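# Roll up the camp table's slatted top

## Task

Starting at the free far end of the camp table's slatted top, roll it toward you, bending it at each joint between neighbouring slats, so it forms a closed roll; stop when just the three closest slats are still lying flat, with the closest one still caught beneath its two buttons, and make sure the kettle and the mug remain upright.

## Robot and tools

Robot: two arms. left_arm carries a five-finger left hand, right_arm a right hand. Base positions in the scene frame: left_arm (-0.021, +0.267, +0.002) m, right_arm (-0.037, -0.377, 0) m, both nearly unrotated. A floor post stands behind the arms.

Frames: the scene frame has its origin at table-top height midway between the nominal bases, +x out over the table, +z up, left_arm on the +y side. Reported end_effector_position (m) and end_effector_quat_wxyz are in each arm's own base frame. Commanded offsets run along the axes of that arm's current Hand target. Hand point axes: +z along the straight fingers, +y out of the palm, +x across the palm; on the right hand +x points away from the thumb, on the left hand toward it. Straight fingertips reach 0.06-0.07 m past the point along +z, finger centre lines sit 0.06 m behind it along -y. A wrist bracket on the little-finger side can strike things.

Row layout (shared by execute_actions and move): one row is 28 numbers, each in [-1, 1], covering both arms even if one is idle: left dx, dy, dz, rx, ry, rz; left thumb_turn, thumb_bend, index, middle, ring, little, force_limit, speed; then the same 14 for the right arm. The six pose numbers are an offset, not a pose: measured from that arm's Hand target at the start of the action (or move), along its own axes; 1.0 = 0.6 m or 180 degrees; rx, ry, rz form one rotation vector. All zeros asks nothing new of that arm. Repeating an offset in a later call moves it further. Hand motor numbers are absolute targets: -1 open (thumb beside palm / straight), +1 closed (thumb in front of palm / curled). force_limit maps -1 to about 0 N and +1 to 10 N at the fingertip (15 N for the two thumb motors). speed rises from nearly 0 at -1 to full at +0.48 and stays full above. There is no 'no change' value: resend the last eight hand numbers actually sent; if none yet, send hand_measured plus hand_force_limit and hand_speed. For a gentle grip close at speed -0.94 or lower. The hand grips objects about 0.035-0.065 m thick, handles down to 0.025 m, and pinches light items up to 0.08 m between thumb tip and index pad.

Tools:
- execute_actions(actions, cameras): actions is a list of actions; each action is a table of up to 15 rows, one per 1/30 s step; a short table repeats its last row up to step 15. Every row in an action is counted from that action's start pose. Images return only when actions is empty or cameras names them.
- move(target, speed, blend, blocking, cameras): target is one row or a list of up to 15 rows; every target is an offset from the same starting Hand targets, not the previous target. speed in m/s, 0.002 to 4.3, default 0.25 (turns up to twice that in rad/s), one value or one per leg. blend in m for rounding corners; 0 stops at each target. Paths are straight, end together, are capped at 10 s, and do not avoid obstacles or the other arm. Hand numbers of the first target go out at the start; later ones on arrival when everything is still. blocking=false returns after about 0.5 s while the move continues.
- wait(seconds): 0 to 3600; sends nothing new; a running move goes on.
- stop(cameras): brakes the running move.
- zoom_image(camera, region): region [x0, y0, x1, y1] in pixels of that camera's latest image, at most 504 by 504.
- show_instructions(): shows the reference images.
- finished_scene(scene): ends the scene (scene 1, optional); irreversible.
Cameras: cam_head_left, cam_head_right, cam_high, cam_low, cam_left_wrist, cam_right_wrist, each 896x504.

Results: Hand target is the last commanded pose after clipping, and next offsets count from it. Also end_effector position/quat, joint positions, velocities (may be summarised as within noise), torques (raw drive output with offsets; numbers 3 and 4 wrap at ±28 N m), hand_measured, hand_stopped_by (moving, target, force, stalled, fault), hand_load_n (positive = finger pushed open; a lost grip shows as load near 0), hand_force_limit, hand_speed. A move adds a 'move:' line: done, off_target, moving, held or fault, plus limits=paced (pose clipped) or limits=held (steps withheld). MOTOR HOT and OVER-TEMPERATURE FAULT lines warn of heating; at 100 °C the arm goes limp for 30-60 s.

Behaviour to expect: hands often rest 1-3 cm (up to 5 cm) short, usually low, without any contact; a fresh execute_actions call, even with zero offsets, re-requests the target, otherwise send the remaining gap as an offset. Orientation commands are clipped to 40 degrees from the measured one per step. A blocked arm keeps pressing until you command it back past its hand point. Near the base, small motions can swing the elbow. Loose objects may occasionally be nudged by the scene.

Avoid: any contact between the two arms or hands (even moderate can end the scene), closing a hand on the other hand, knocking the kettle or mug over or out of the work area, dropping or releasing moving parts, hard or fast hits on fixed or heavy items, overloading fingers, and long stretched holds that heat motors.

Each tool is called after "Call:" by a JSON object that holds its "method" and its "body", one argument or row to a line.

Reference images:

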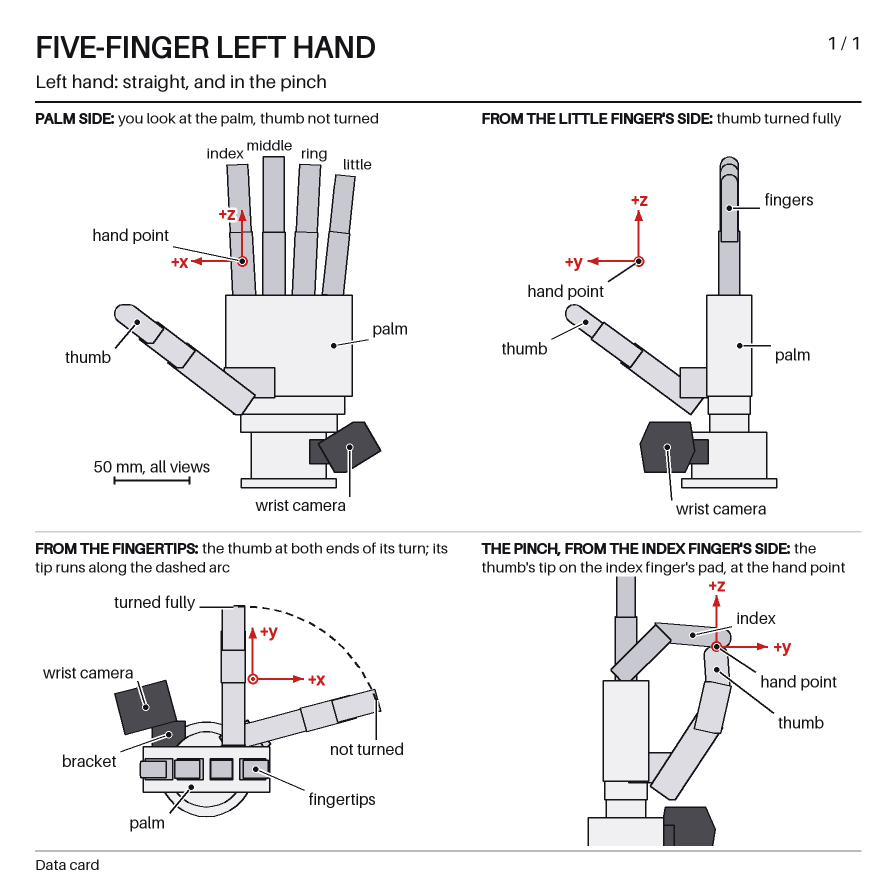

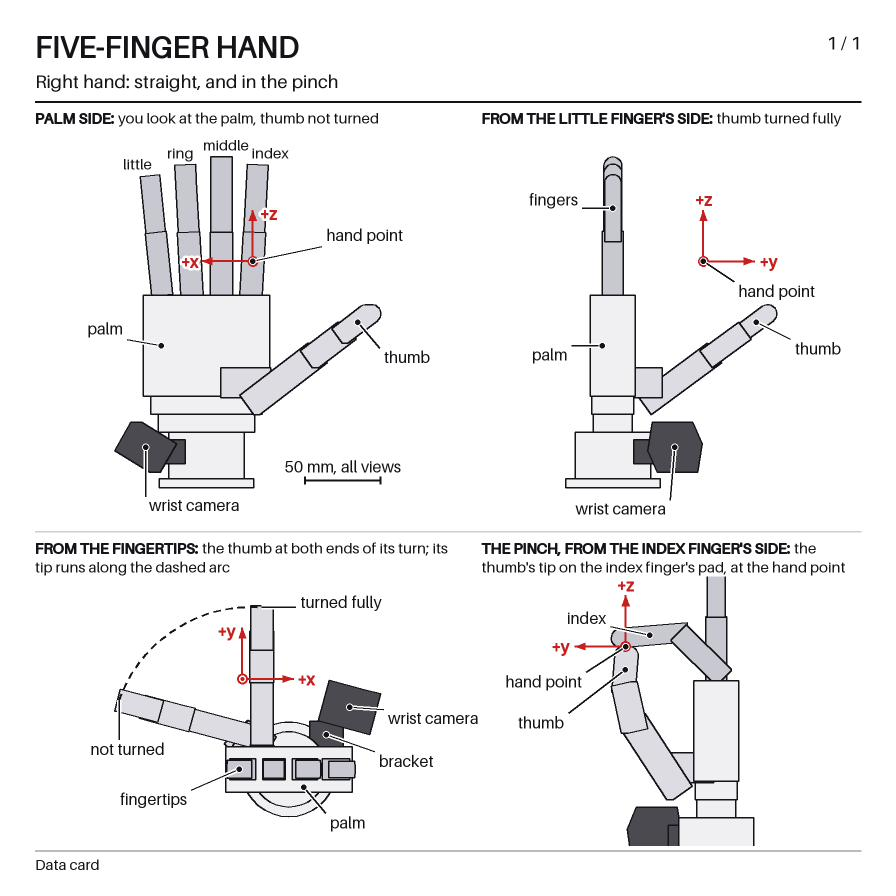

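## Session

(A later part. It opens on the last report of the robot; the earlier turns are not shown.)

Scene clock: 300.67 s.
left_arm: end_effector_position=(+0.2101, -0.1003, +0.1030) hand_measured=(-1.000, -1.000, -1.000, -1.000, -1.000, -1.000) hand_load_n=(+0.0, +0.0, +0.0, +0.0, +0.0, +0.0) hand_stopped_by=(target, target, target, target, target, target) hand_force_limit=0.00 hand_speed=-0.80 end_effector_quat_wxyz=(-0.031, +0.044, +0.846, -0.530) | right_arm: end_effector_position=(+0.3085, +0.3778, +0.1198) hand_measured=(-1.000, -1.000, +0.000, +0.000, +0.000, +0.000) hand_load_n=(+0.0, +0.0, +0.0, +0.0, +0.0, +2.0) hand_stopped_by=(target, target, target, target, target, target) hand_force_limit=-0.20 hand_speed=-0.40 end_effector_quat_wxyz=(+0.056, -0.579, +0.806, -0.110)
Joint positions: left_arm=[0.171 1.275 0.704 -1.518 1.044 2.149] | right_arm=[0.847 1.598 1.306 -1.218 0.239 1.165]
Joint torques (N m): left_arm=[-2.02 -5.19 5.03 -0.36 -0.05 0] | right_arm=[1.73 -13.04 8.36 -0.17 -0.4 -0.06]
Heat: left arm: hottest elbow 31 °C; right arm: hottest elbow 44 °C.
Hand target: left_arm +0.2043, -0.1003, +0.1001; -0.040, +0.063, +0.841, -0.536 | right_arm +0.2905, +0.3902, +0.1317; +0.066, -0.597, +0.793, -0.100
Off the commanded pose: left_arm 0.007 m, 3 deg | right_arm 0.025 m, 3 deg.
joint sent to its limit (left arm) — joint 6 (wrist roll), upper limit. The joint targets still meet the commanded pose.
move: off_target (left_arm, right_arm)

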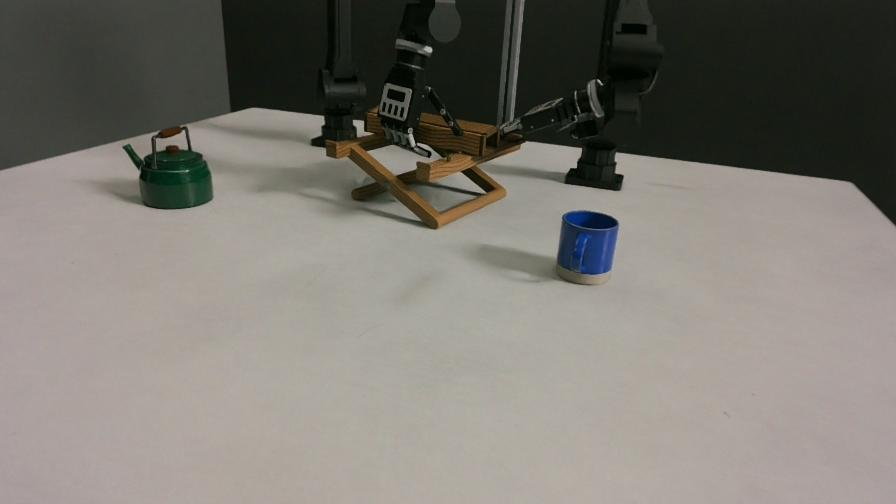

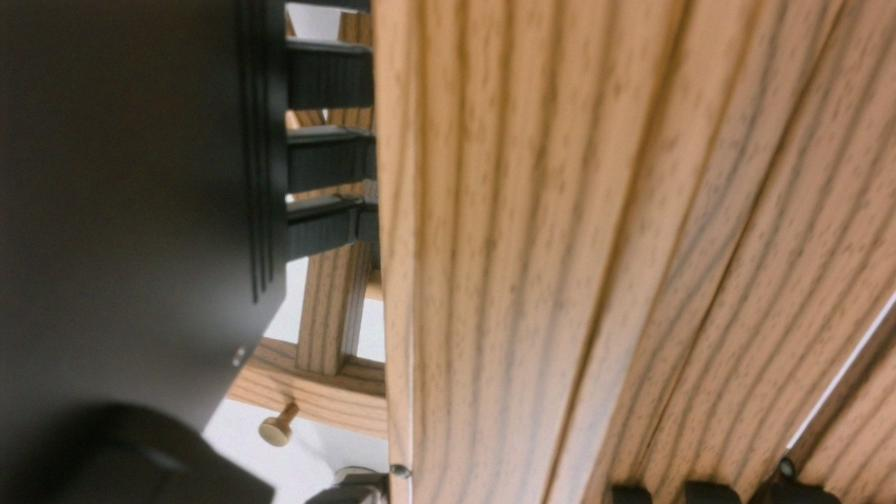

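Call:
{"method": "move", "body": {
  "target": [
    [0,0,0,0,0,0,-1,-1,-1,-1,-1,-1,0,-0.8, -0.0067,-0.0167,-0.0278,0.055,0,0,-1,-1,0,0,0,0,-0.2,-0.4],
    [0,0,0,0,0,0,-1,-1,-1,-1,-1,-1,0,-0.8, -0.0088,-0.0253,-0.067,0.144,0,0,-1,-1,0,0,0,0,-0.2,-0.4]
  ],
  "cameras": ["cam_low","cam_right_wrist","cam_head_left"],
  "speed": 0.06,
  "blend": [0.01,0]
}}

Call:
{"method": "zoom_image", "body": {
  "camera": "cam_low",
  "region": [310, 80, 530, 230]
}}

Call:
{"method": "zoom_image", "body": {
  "camera": "cam_low",
  "region": [440, 90, 560, 200]
}}

Scene clock: 307.23 s.
left_arm: end_effector_position=(+0.2101, -0.1003, +0.1030) hand_measured=(-1.000, -1.000, -1.000, -1.000, -1.000, -1.000) hand_load_n=(+0.0, +0.0, +0.0, +0.0, +0.0, +0.0) hand_stopped_by=(target, target, target, target, target, target) hand_force_limit=0.00 hand_speed=-0.80 end_effector_quat_wxyz=(-0.031, +0.044, +0.846, -0.530) | right_arm: end_effector_position=(+0.3023, +0.3842, +0.1564) hand_measured=(-1.000, -1.000, +0.000, +0.000, +0.000, +0.000) hand_load_n=(+0.0, +0.0, +0.0, +0.0, +0.0, +1.5) hand_stopped_by=(target, target, target, target, target, target) hand_force_limit=-0.20 hand_speed=-0.40 end_effector_quat_wxyz=(+0.174, -0.569, +0.751, -0.286)
Joint positions: left_arm=[0.171 1.275 0.704 -1.518 1.044 2.149] | right_arm=[1.047 1.517 1.274 -1.208 0.673 1.279]
Joint torques (N m): left_arm=[-2.08 -5.13 5.04 -0.36 -0.05 0] | right_arm=[0.5 -12.34 9.25 0.29 0.66 0.12]
Heat: left arm: hottest elbow 31 °C; right arm: hottest elbow 43 °C.
Hand target: left_arm +0.2043, -0.1003, +0.1001; -0.040, +0.063, +0.841, -0.536 | right_arm +0.2971, +0.3945, +0.1744; +0.199, -0.567, +0.751, -0.275
Off the commanded pose: left_arm 0.006 m, 3 deg | right_arm 0.021 m, 3 deg.
joint sent to its limit (left arm) — joint 6 (wrist roll), upper limit. The joint targets still meet the commanded pose.
move: off_target (right_arm)
Images, in order (width x height): cam_head_left 896x504, cam_low 896x504, cam_right_wrist 896x504.

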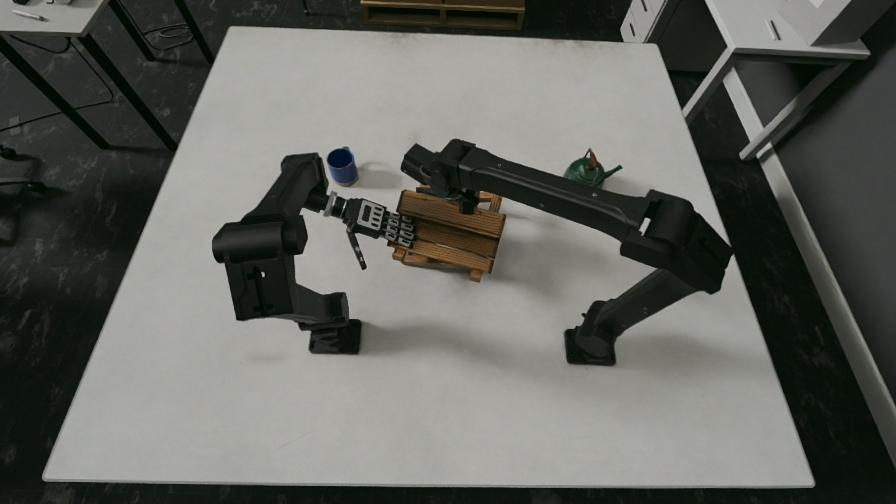

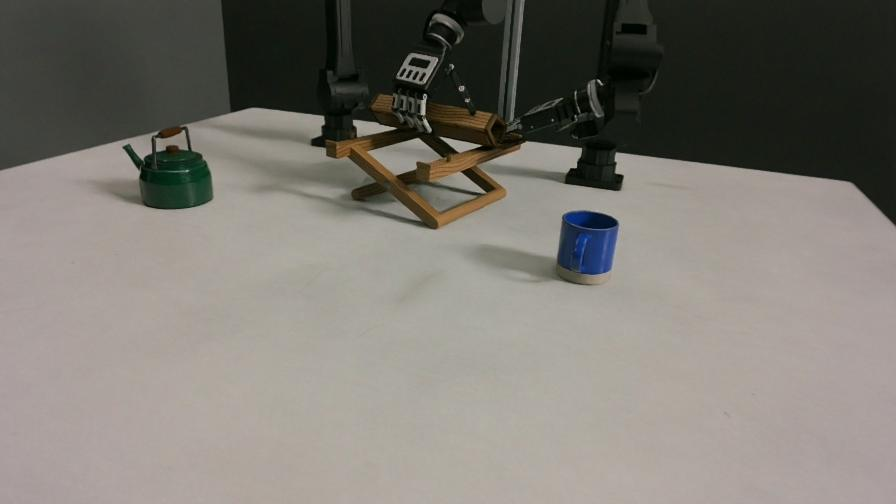

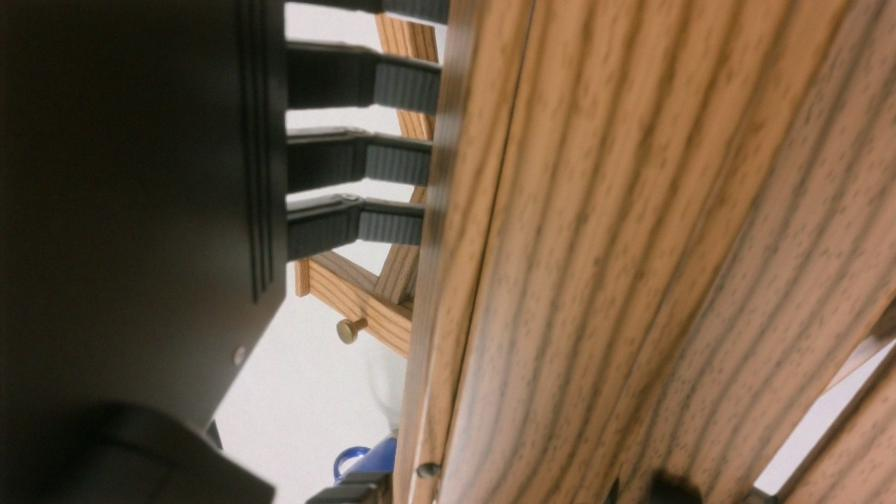

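Scaled by 2.291 from the camera's image (finer frame: 1280x720).

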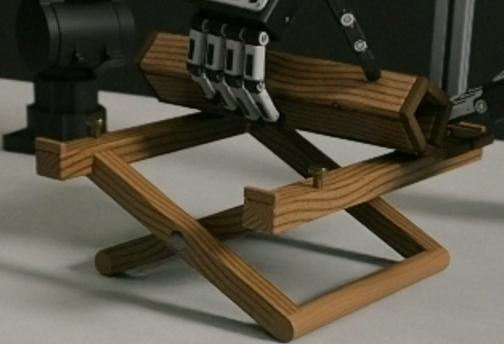

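Scaled by 4.200 from the camera's image (finer frame: 1280x720).

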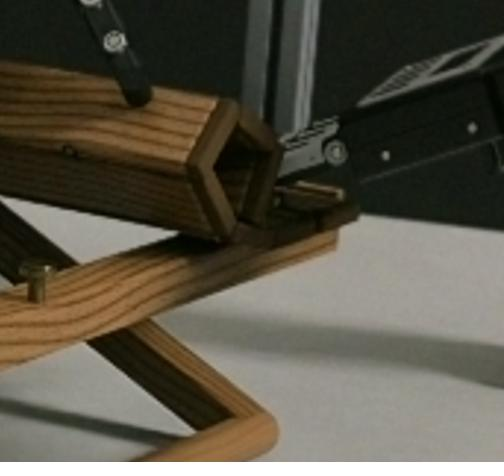

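Call:
{"method": "zoom_image", "body": {
  "camera": "cam_head_left",
  "region": [370, 170, 480, 280]
}}

Call:
{"method": "zoom_image", "body": {
  "camera": "cam_low",
  "region": [480, 90, 560, 160]
}}

Scaled by 4.582 from the camera's image (finer frame: 1280x720).

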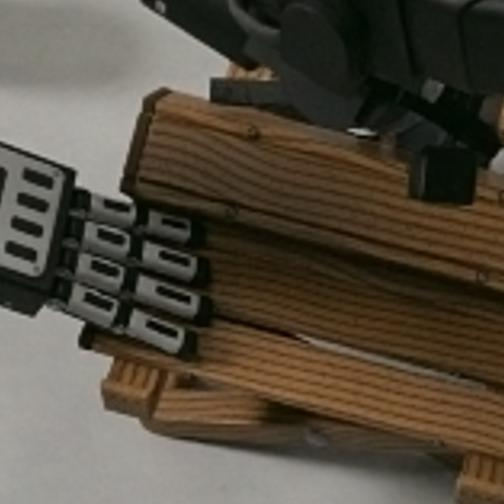

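Scaled by 6.300 from the camera's image (finer frame: 1280x720).

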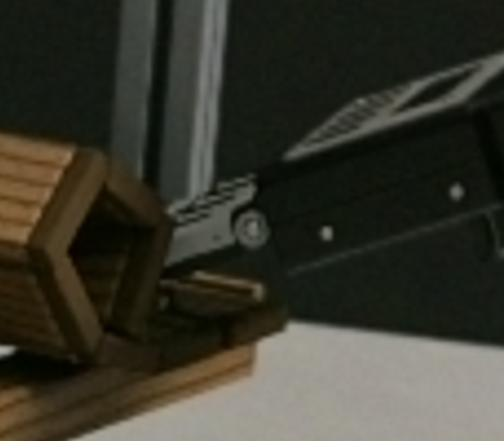

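Call:
{"method": "move", "body": {
  "target": [
    [0.0098,-0.0913,-0.041,0,0,0,-1,-1,-1,-1,-1,-1,0,-0.8, 0,0,0,0,0,0,-1,-1,0,0,0,0,-0.2,-0.4],
    [0.0222,-0.0715,-0.1227,0,0,0,-1,-1,-1,-1,-1,-1,0,-0.8, 0,0,0,0,0,0,-1,-1,0,0,0,0,-0.2,-0.4]
  ],
  "cameras": ["cam_low","cam_right_wrist","cam_head_left"],
  "speed": 0.06
}}

Call:
{"method": "zoom_image", "body": {
  "camera": "cam_low",
  "region": [440, 90, 560, 200]
}}

Scene clock: 312.97 s.
left_arm: end_effector_position=(+0.1906, -0.0565, +0.1533) hand_measured=(-1.000, -1.000, -1.000, -1.000, -1.000, -1.000) hand_load_n=(+0.0, +0.0, +0.0, +0.0, +0.0, +0.0) hand_stopped_by=(target, target, target, target, target, target) hand_force_limit=0.00 hand_speed=-0.80 end_effector_quat_wxyz=(-0.001, +0.016, +0.890, -0.456) | right_arm: end_effector_position=(+0.3022, +0.3843, +0.1565) hand_measured=(-1.000, -1.000, +0.000, +0.000, +0.000, +0.000) hand_load_n=(+0.0, +0.0, +0.0, +0.0, +0.0, +1.5) hand_stopped_by=(target, target, target, target, target, target) hand_force_limit=-0.20 hand_speed=-0.40 end_effector_quat_wxyz=(+0.174, -0.569, +0.751, -0.286)
Joint positions: left_arm=[0.287 1.057 0.766 -1.677 0.886 2.084] | right_arm=[1.047 1.517 1.274 -1.208 0.673 1.28]
Joint torques (N m): left_arm=[-0.26 -4.66 9.98 -0.81 0.44 -0.06] | right_arm=[0.32 -12.16 9.36 0.31 0.64 0.11]
Heat: left arm: hottest elbow 31 °C; right arm: hottest elbow 43 °C.
Hand target: left_arm +0.1984, -0.0503, +0.1700; -0.040, +0.063, +0.841, -0.536 | right_arm +0.2970, +0.3946, +0.1744; +0.199, -0.567, +0.751, -0.275
Off the commanded pose: left_arm 0.020 m, 13 deg | right_arm 0.021 m, 3 deg.
joint sent to its limit (left arm) — joint 4 (wrist pitch), lower limit. The joint targets are off in orientation, not in position.
move: off_target (left_arm)
Images, in order (width x height): cam_head_left 896x504, cam_low 896x504, cam_right_wrist 896x504.

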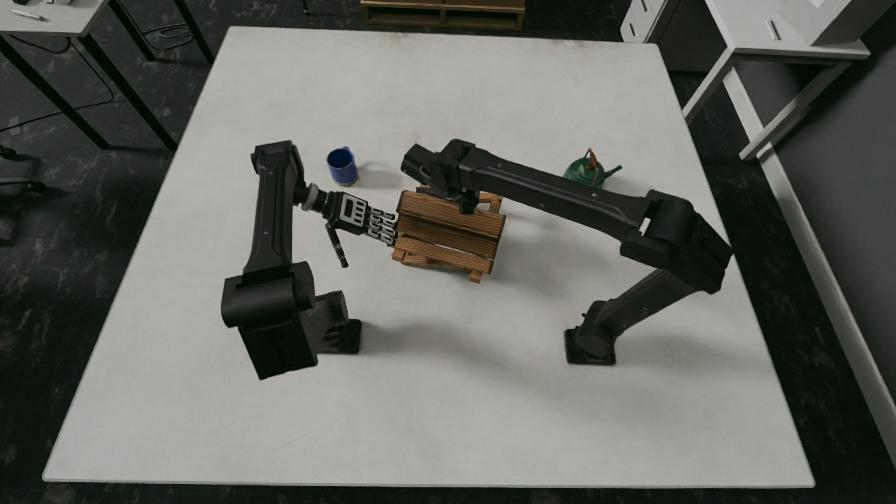

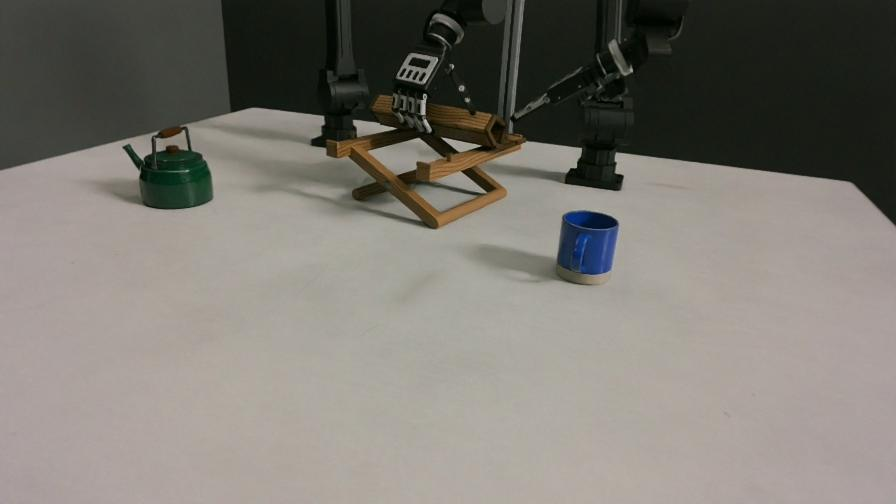

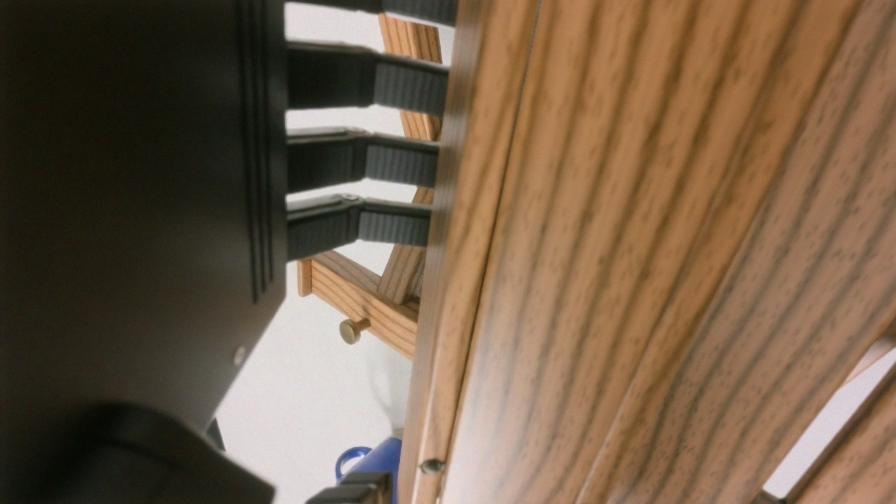

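Scaled by 4.200 from the camera's image (finer frame: 1280x720).

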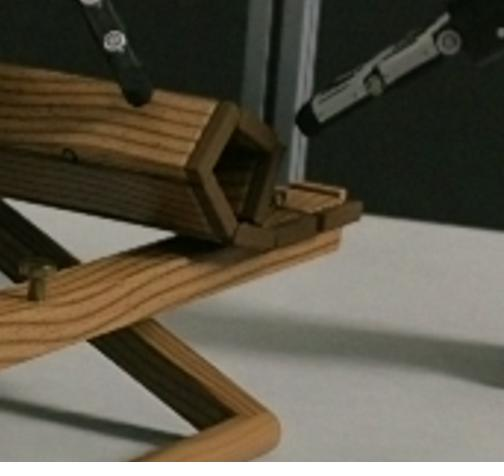

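Call:
{"method": "move", "body": {
  "target": [0,0,0,0,0,0,-1,-1,-1,-1,-1,-1,0,-0.8, -0.002,0.0005,-0.012,0.11,0,0,-1,-1,0,0,0,0,-0.2,-0.4],
  "cameras": ["cam_low","cam_right_wrist","cam_head_left"],
  "speed": 0.06
}}

Call:
{"method": "zoom_image", "body": {
  "camera": "cam_low",
  "region": [440, 90, 560, 200]
}}

Scene clock: 318.23 s.
left_arm: end_effector_position=(+0.1905, -0.0566, +0.1534) hand_measured=(-1.000, -1.000, -1.000, -1.000, -1.000, -1.000) hand_load_n=(+0.0, +0.0, +0.0, +0.0, +0.0, +0.0) hand_stopped_by=(target, target, target, target, target, target) hand_force_limit=0.00 hand_speed=-0.80 end_effector_quat_wxyz=(-0.001, +0.016, +0.890, -0.456) | right_arm: end_effector_position=(+0.2998, +0.3883, +0.1727) hand_measured=(-1.000, -1.000, +0.000, +0.000, +0.000, +0.000) hand_load_n=(+0.0, -0.5, +0.0, +1.5, +0.5, +0.0) hand_stopped_by=(target, target, target, target, target, target) hand_force_limit=-0.20 hand_speed=-0.40 end_effector_quat_wxyz=(+0.278, -0.525, +0.692, -0.410)
Joint positions: left_arm=[0.287 1.057 0.766 -1.677 0.886 2.083] | right_arm=[1.191 1.507 1.203 -1.176 1.034 1.413]
Joint torques (N m): left_arm=[-0.21 -4.31 9.95 -0.79 0.44 -0.11] | right_arm=[0.5 -10.46 8.61 0.32 0.82 0.13]
Heat: left arm: hottest elbow 32 °C; right arm: hottest elbow 42 °C.
Hand target: left_arm +0.1984, -0.0504, +0.1700; -0.040, +0.063, +0.841, -0.536 | right_arm +0.2927, +0.3972, +0.1797; +0.293, -0.524, +0.692, -0.400
Off the commanded pose: left_arm 0.019 m, 13 deg | right_arm 0.013 m, 2 deg.
joint sent to its limit (left arm) — joint 4 (wrist pitch), lower limit. The joint targets are off in orientation, not in position.
move: off_target (right_arm)
Images, in order (width x height): cam_head_left 896x504, cam_low 896x504, cam_right_wrist 896x504.

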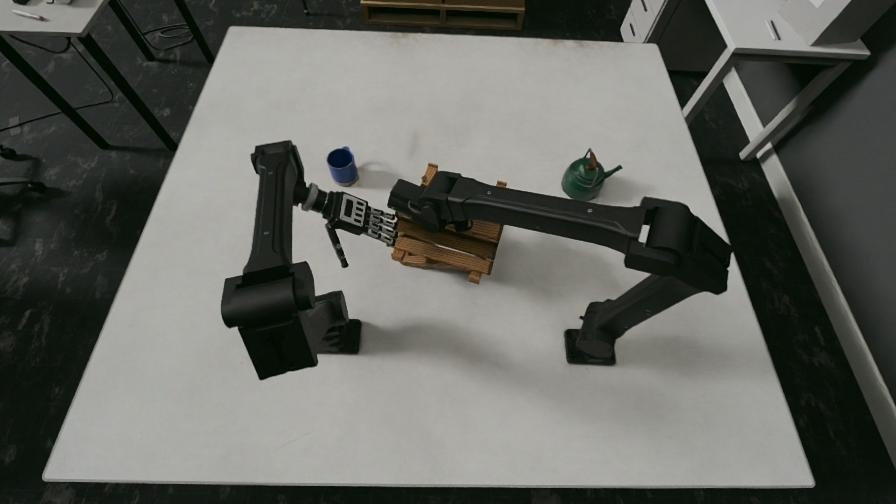

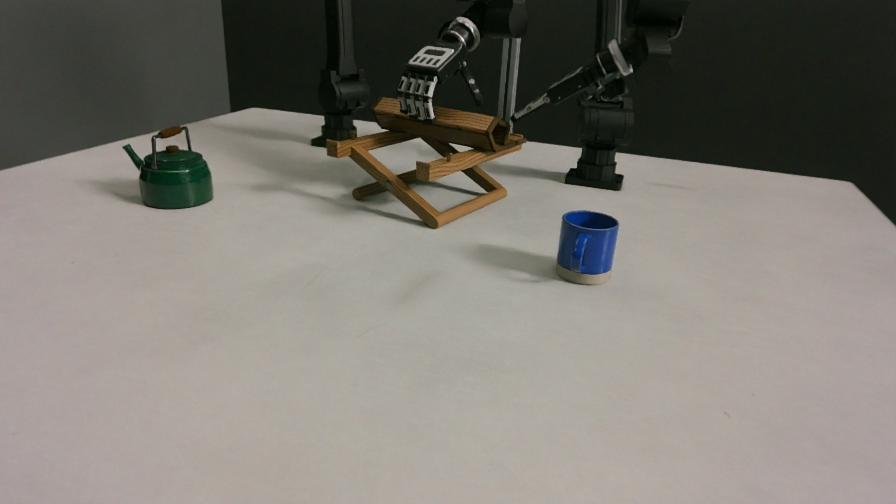

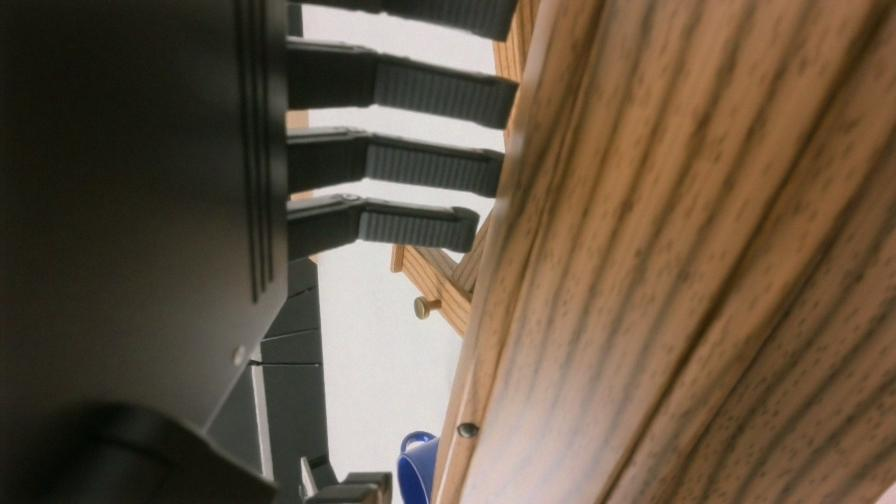

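Scaled by 4.200 from the camera's image (finer frame: 1280x720).

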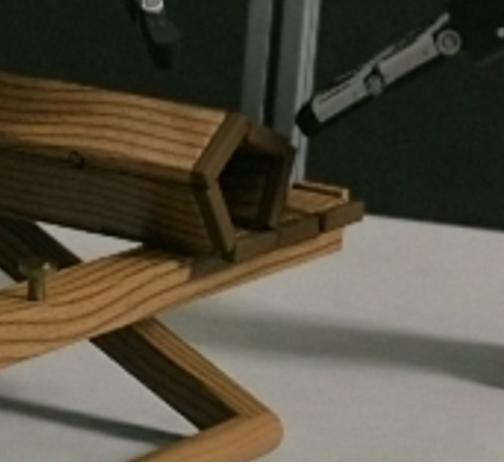

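Call:
{"method": "move", "body": {
  "target": [
    [0,0,0,0,0,0,-1,-1,-1,-1,-1,-1,0,-0.8, 0,0.0166,0.0112,0,0,0,-1,-1,0,0,0,0,-0.2,-0.4],
    [0,0,0,0,0,0,-1,-1,-1,-1,-1,-1,0,-0.8, -0.001,0.0283,-0.012,0.105,0,0,-1,-1,0,0,0,0,-0.2,-0.4]
  ],
  "cameras": ["cam_low","cam_right_wrist","cam_head_left","cam_high"],
  "speed": 0.06
}}

Call:
{"method": "zoom_image", "body": {
  "camera": "cam_low",
  "region": [440, 90, 560, 200]
}}

Call:
{"method": "zoom_image", "body": {
  "camera": "cam_low",
  "region": [310, 80, 530, 230]
}}

Scene clock: 324.83 s.
left_arm: end_effector_position=(+0.1905, -0.0566, +0.1534) hand_measured=(-1.000, -1.000, -1.000, -1.000, -1.000, -1.000) hand_load_n=(+0.0, +0.0, +0.0, +0.0, +0.0, +0.0) hand_stopped_by=(target, target, target, target, target, target) hand_force_limit=0.00 hand_speed=-0.80 end_effector_quat_wxyz=(-0.001, +0.016, +0.890, -0.456) | right_arm: end_effector_position=(+0.2860, +0.3902, +0.1658) hand_measured=(-1.000, -1.000, +0.000, +0.000, +0.000, +0.000) hand_load_n=(+0.0, +0.0, +0.0, +1.5, +0.0, +0.0) hand_stopped_by=(target, target, target, target, target, target) hand_force_limit=-0.20 hand_speed=-0.40 end_effector_quat_wxyz=(+0.368, -0.466, +0.618, -0.516)
Joint positions: left_arm=[0.287 1.057 0.766 -1.677 0.886 2.083] | right_arm=[1.32 1.617 1.154 -1.372 1.365 1.814]
Joint torques (N m): left_arm=[-0.21 -4.07 9.95 -0.8 0.44 -0.11] | right_arm=[0.5 -9.7 8.96 -0.79 0.74 0.14]
Heat: left arm: hottest elbow 32 °C; right arm: hottest elbow 42 °C.
Hand target: left_arm +0.1984, -0.0504, +0.1700; -0.040, +0.063, +0.841, -0.536 | right_arm +0.2787, +0.4017, +0.1688; +0.375, -0.469, +0.617, -0.508
Off the commanded pose: left_arm 0.019 m, 13 deg | right_arm 0.014 m, 1 deg.
joint sent to its limit (left arm) — joint 4 (wrist pitch), lower limit. The joint targets are off in orientation, not in position.
move: off_target (right_arm)
Images, in order (width x height): cam_head_left 896x504, cam_high 896x504, cam_low 896x504, cam_right_wrist 896x504.

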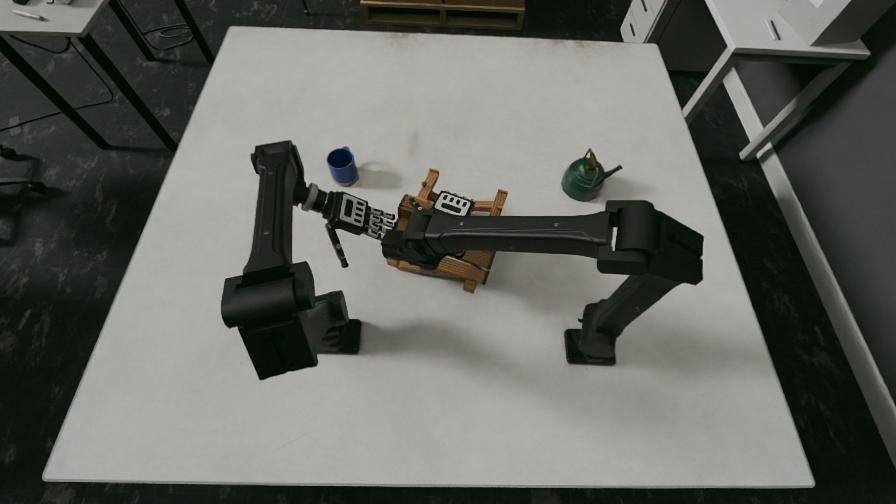

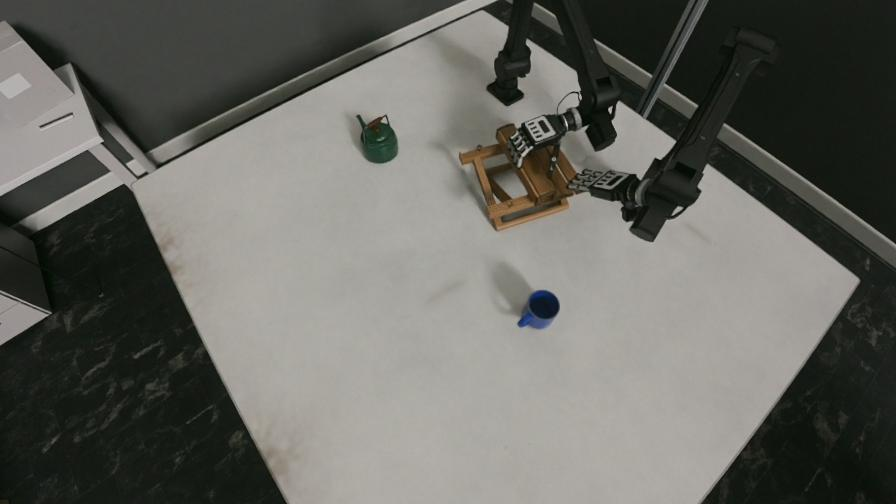

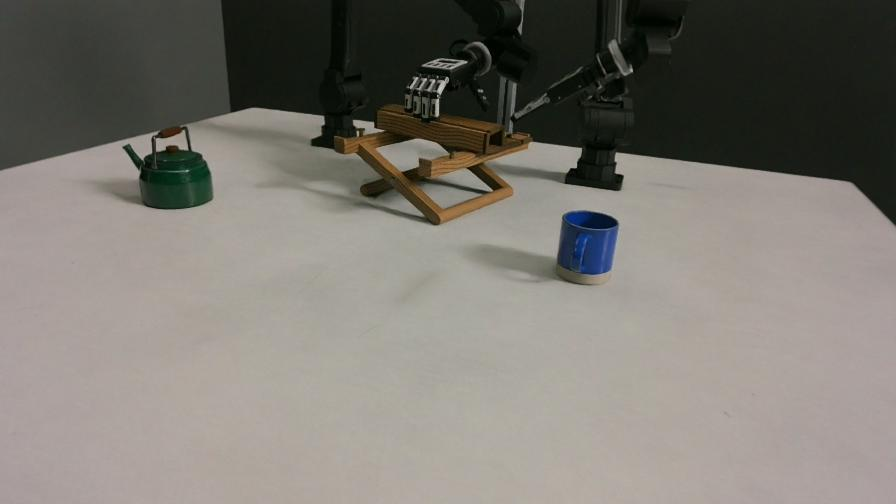

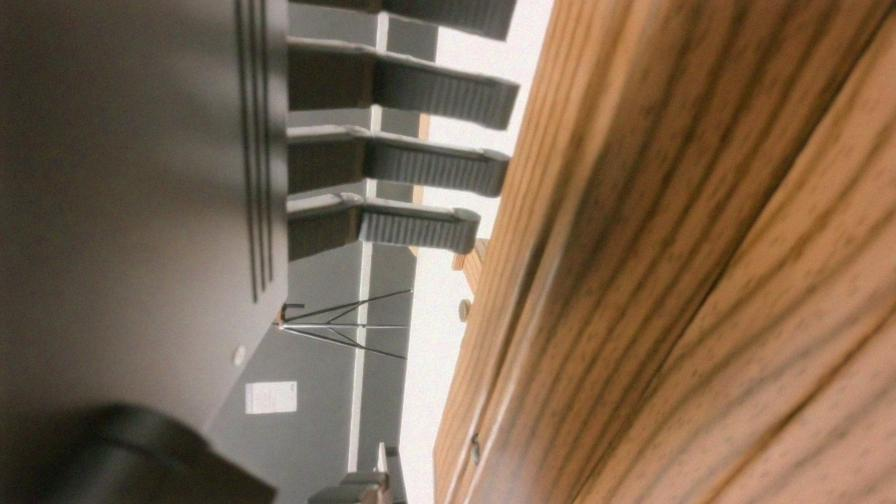

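Scaled by 4.200 from the camera's image (finer frame: 1280x720).

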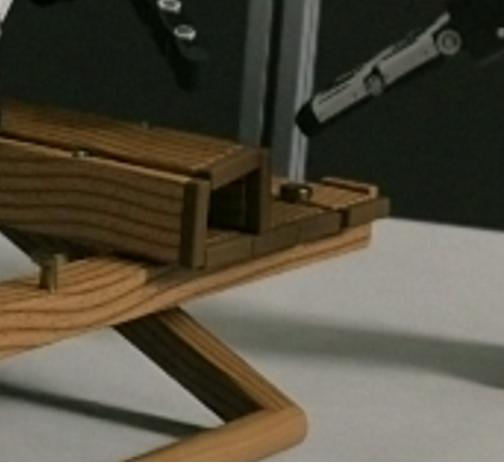

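Scaled by 2.291 from the camera's image (finer frame: 1280x720).

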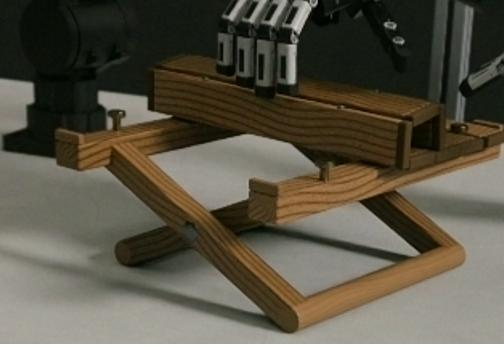

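Call:
{"method": "execute_actions", "body": {
  "actions": []
}}

Scene clock: 328.17 s.
left_arm: end_effector_position=(+0.1905, -0.0566, +0.1534) hand_measured=(-1.000, -1.000, -1.000, -1.000, -1.000, -1.000) hand_load_n=(-0.5, +0.0, +0.0, +0.0, +0.0, +0.0) hand_stopped_by=(target, target, target, target, target, target) hand_force_limit=0.00 hand_speed=-0.80 end_effector_quat_wxyz=(-0.001, +0.016, +0.890, -0.456) | right_arm: end_effector_position=(+0.2860, +0.3902, +0.1658) hand_measured=(-1.000, -1.000, +0.000, +0.000, +0.000, +0.000) hand_load_n=(+0.0, +0.0, +0.0, +2.0, +0.0, +0.0) hand_stopped_by=(target, target, target, target, target, target) hand_force_limit=-0.20 hand_speed=-0.40 end_effector_quat_wxyz=(+0.368, -0.466, +0.618, -0.516)
Joint positions: left_arm=[0.287 1.057 0.766 -1.677 0.886 2.083] | right_arm=[1.32 1.617 1.154 -1.372 1.365 1.814]
Joint velocities: within noise
Joint torques (N m): left_arm=[-0.21 -4.19 9.98 -0.83 0.44 -0.12] | right_arm=[0.44 -9.93 9.02 -0.75 0.74 0.13]
Heat: left arm: hottest elbow 32 °C; right arm: hottest elbow 41 °C.
Hand target: left_arm +0.1984, -0.0504, +0.1700; -0.040, +0.063, +0.841, -0.536 | right_arm +0.2787, +0.4017, +0.1688; +0.375, -0.469, +0.617, -0.508
Off the commanded pose: left_arm 0.019 m, 13 deg | right_arm 0.014 m, 1 deg.

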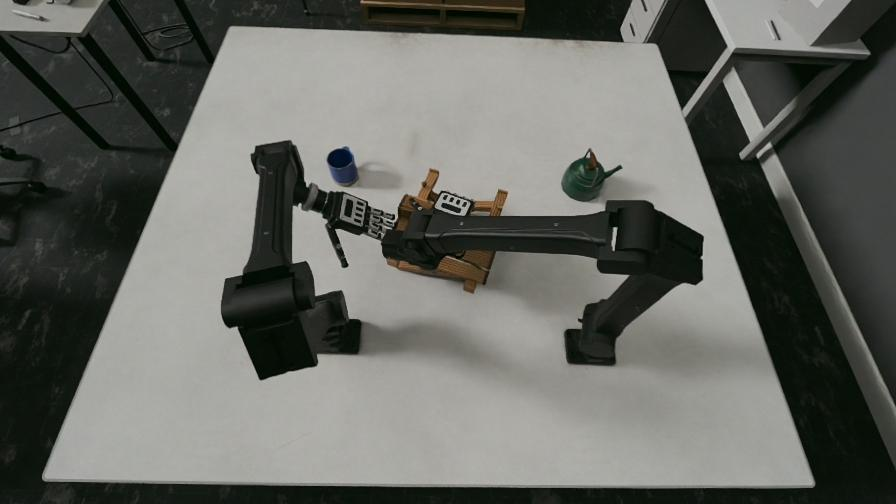

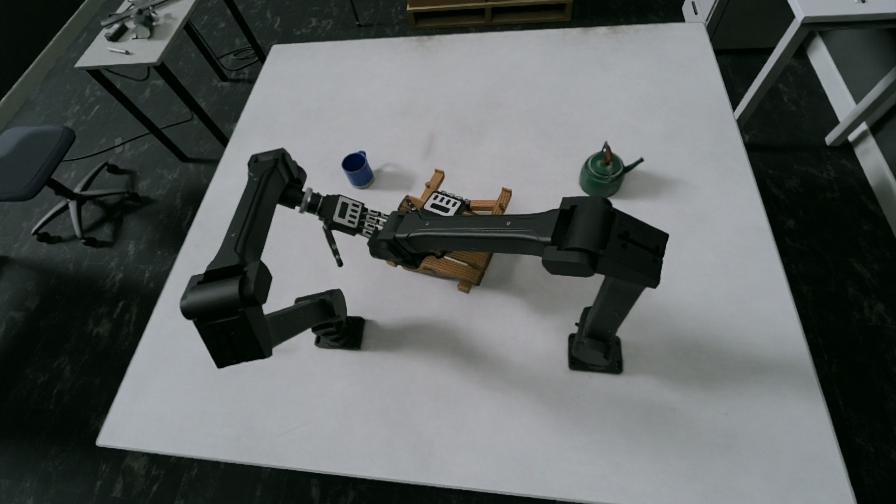

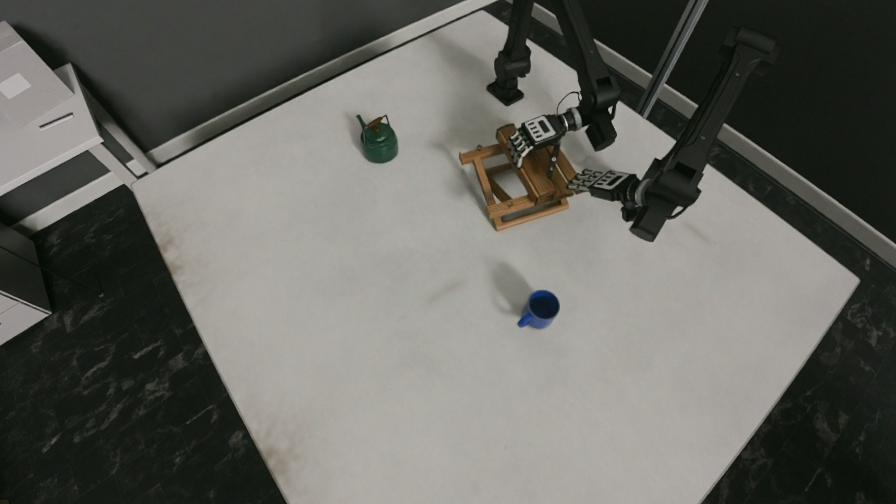

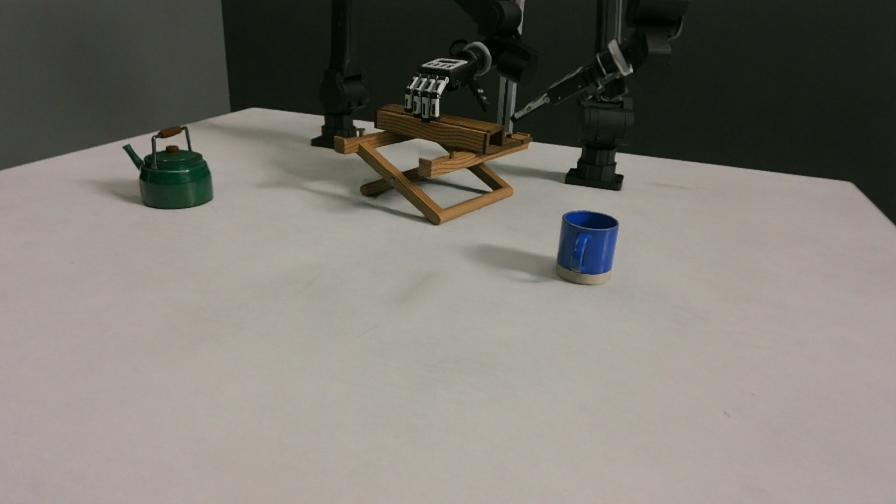

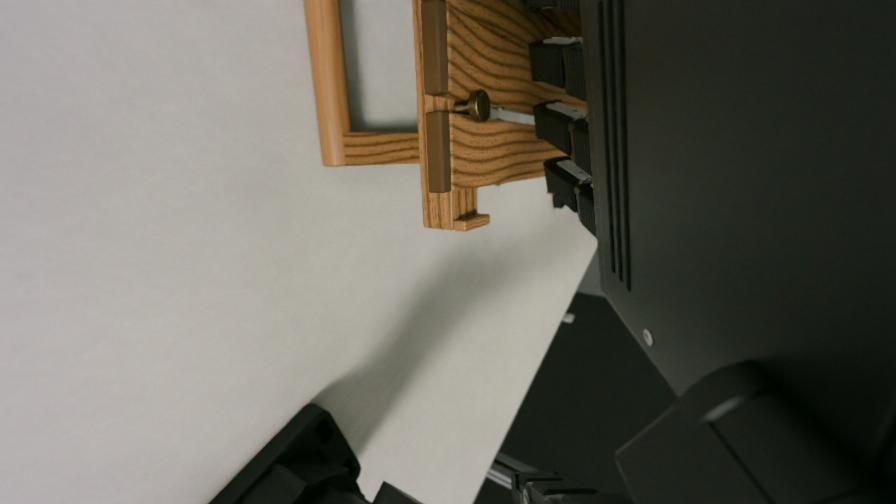

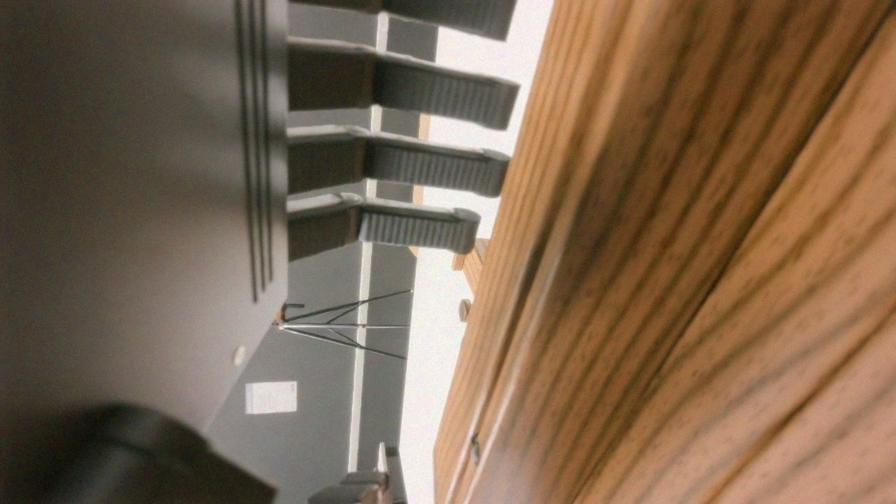

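Call:
{"method": "zoom_image", "body": {
  "camera": "cam_low",
  "region": [320, 40, 560, 240]
}}

Call:
{"method": "zoom_image", "body": {
  "camera": "cam_high",
  "region": [440, 90, 640, 250]
}}

Scaled by 2.100 from the camera's image (finer frame: 1280x720).

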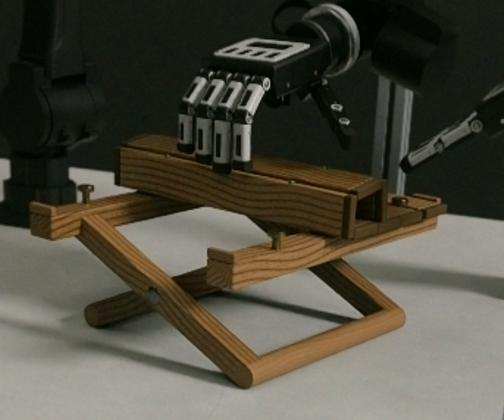

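Scaled by 2.520 from the camera's image (finer frame: 1280x720).

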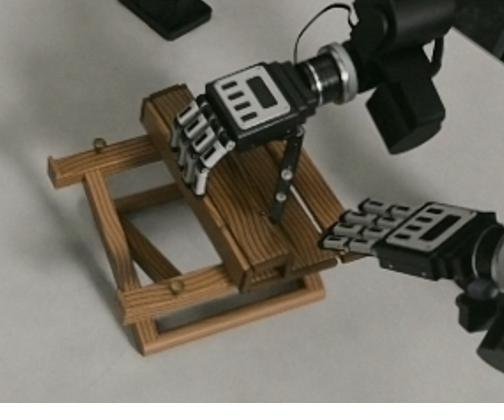

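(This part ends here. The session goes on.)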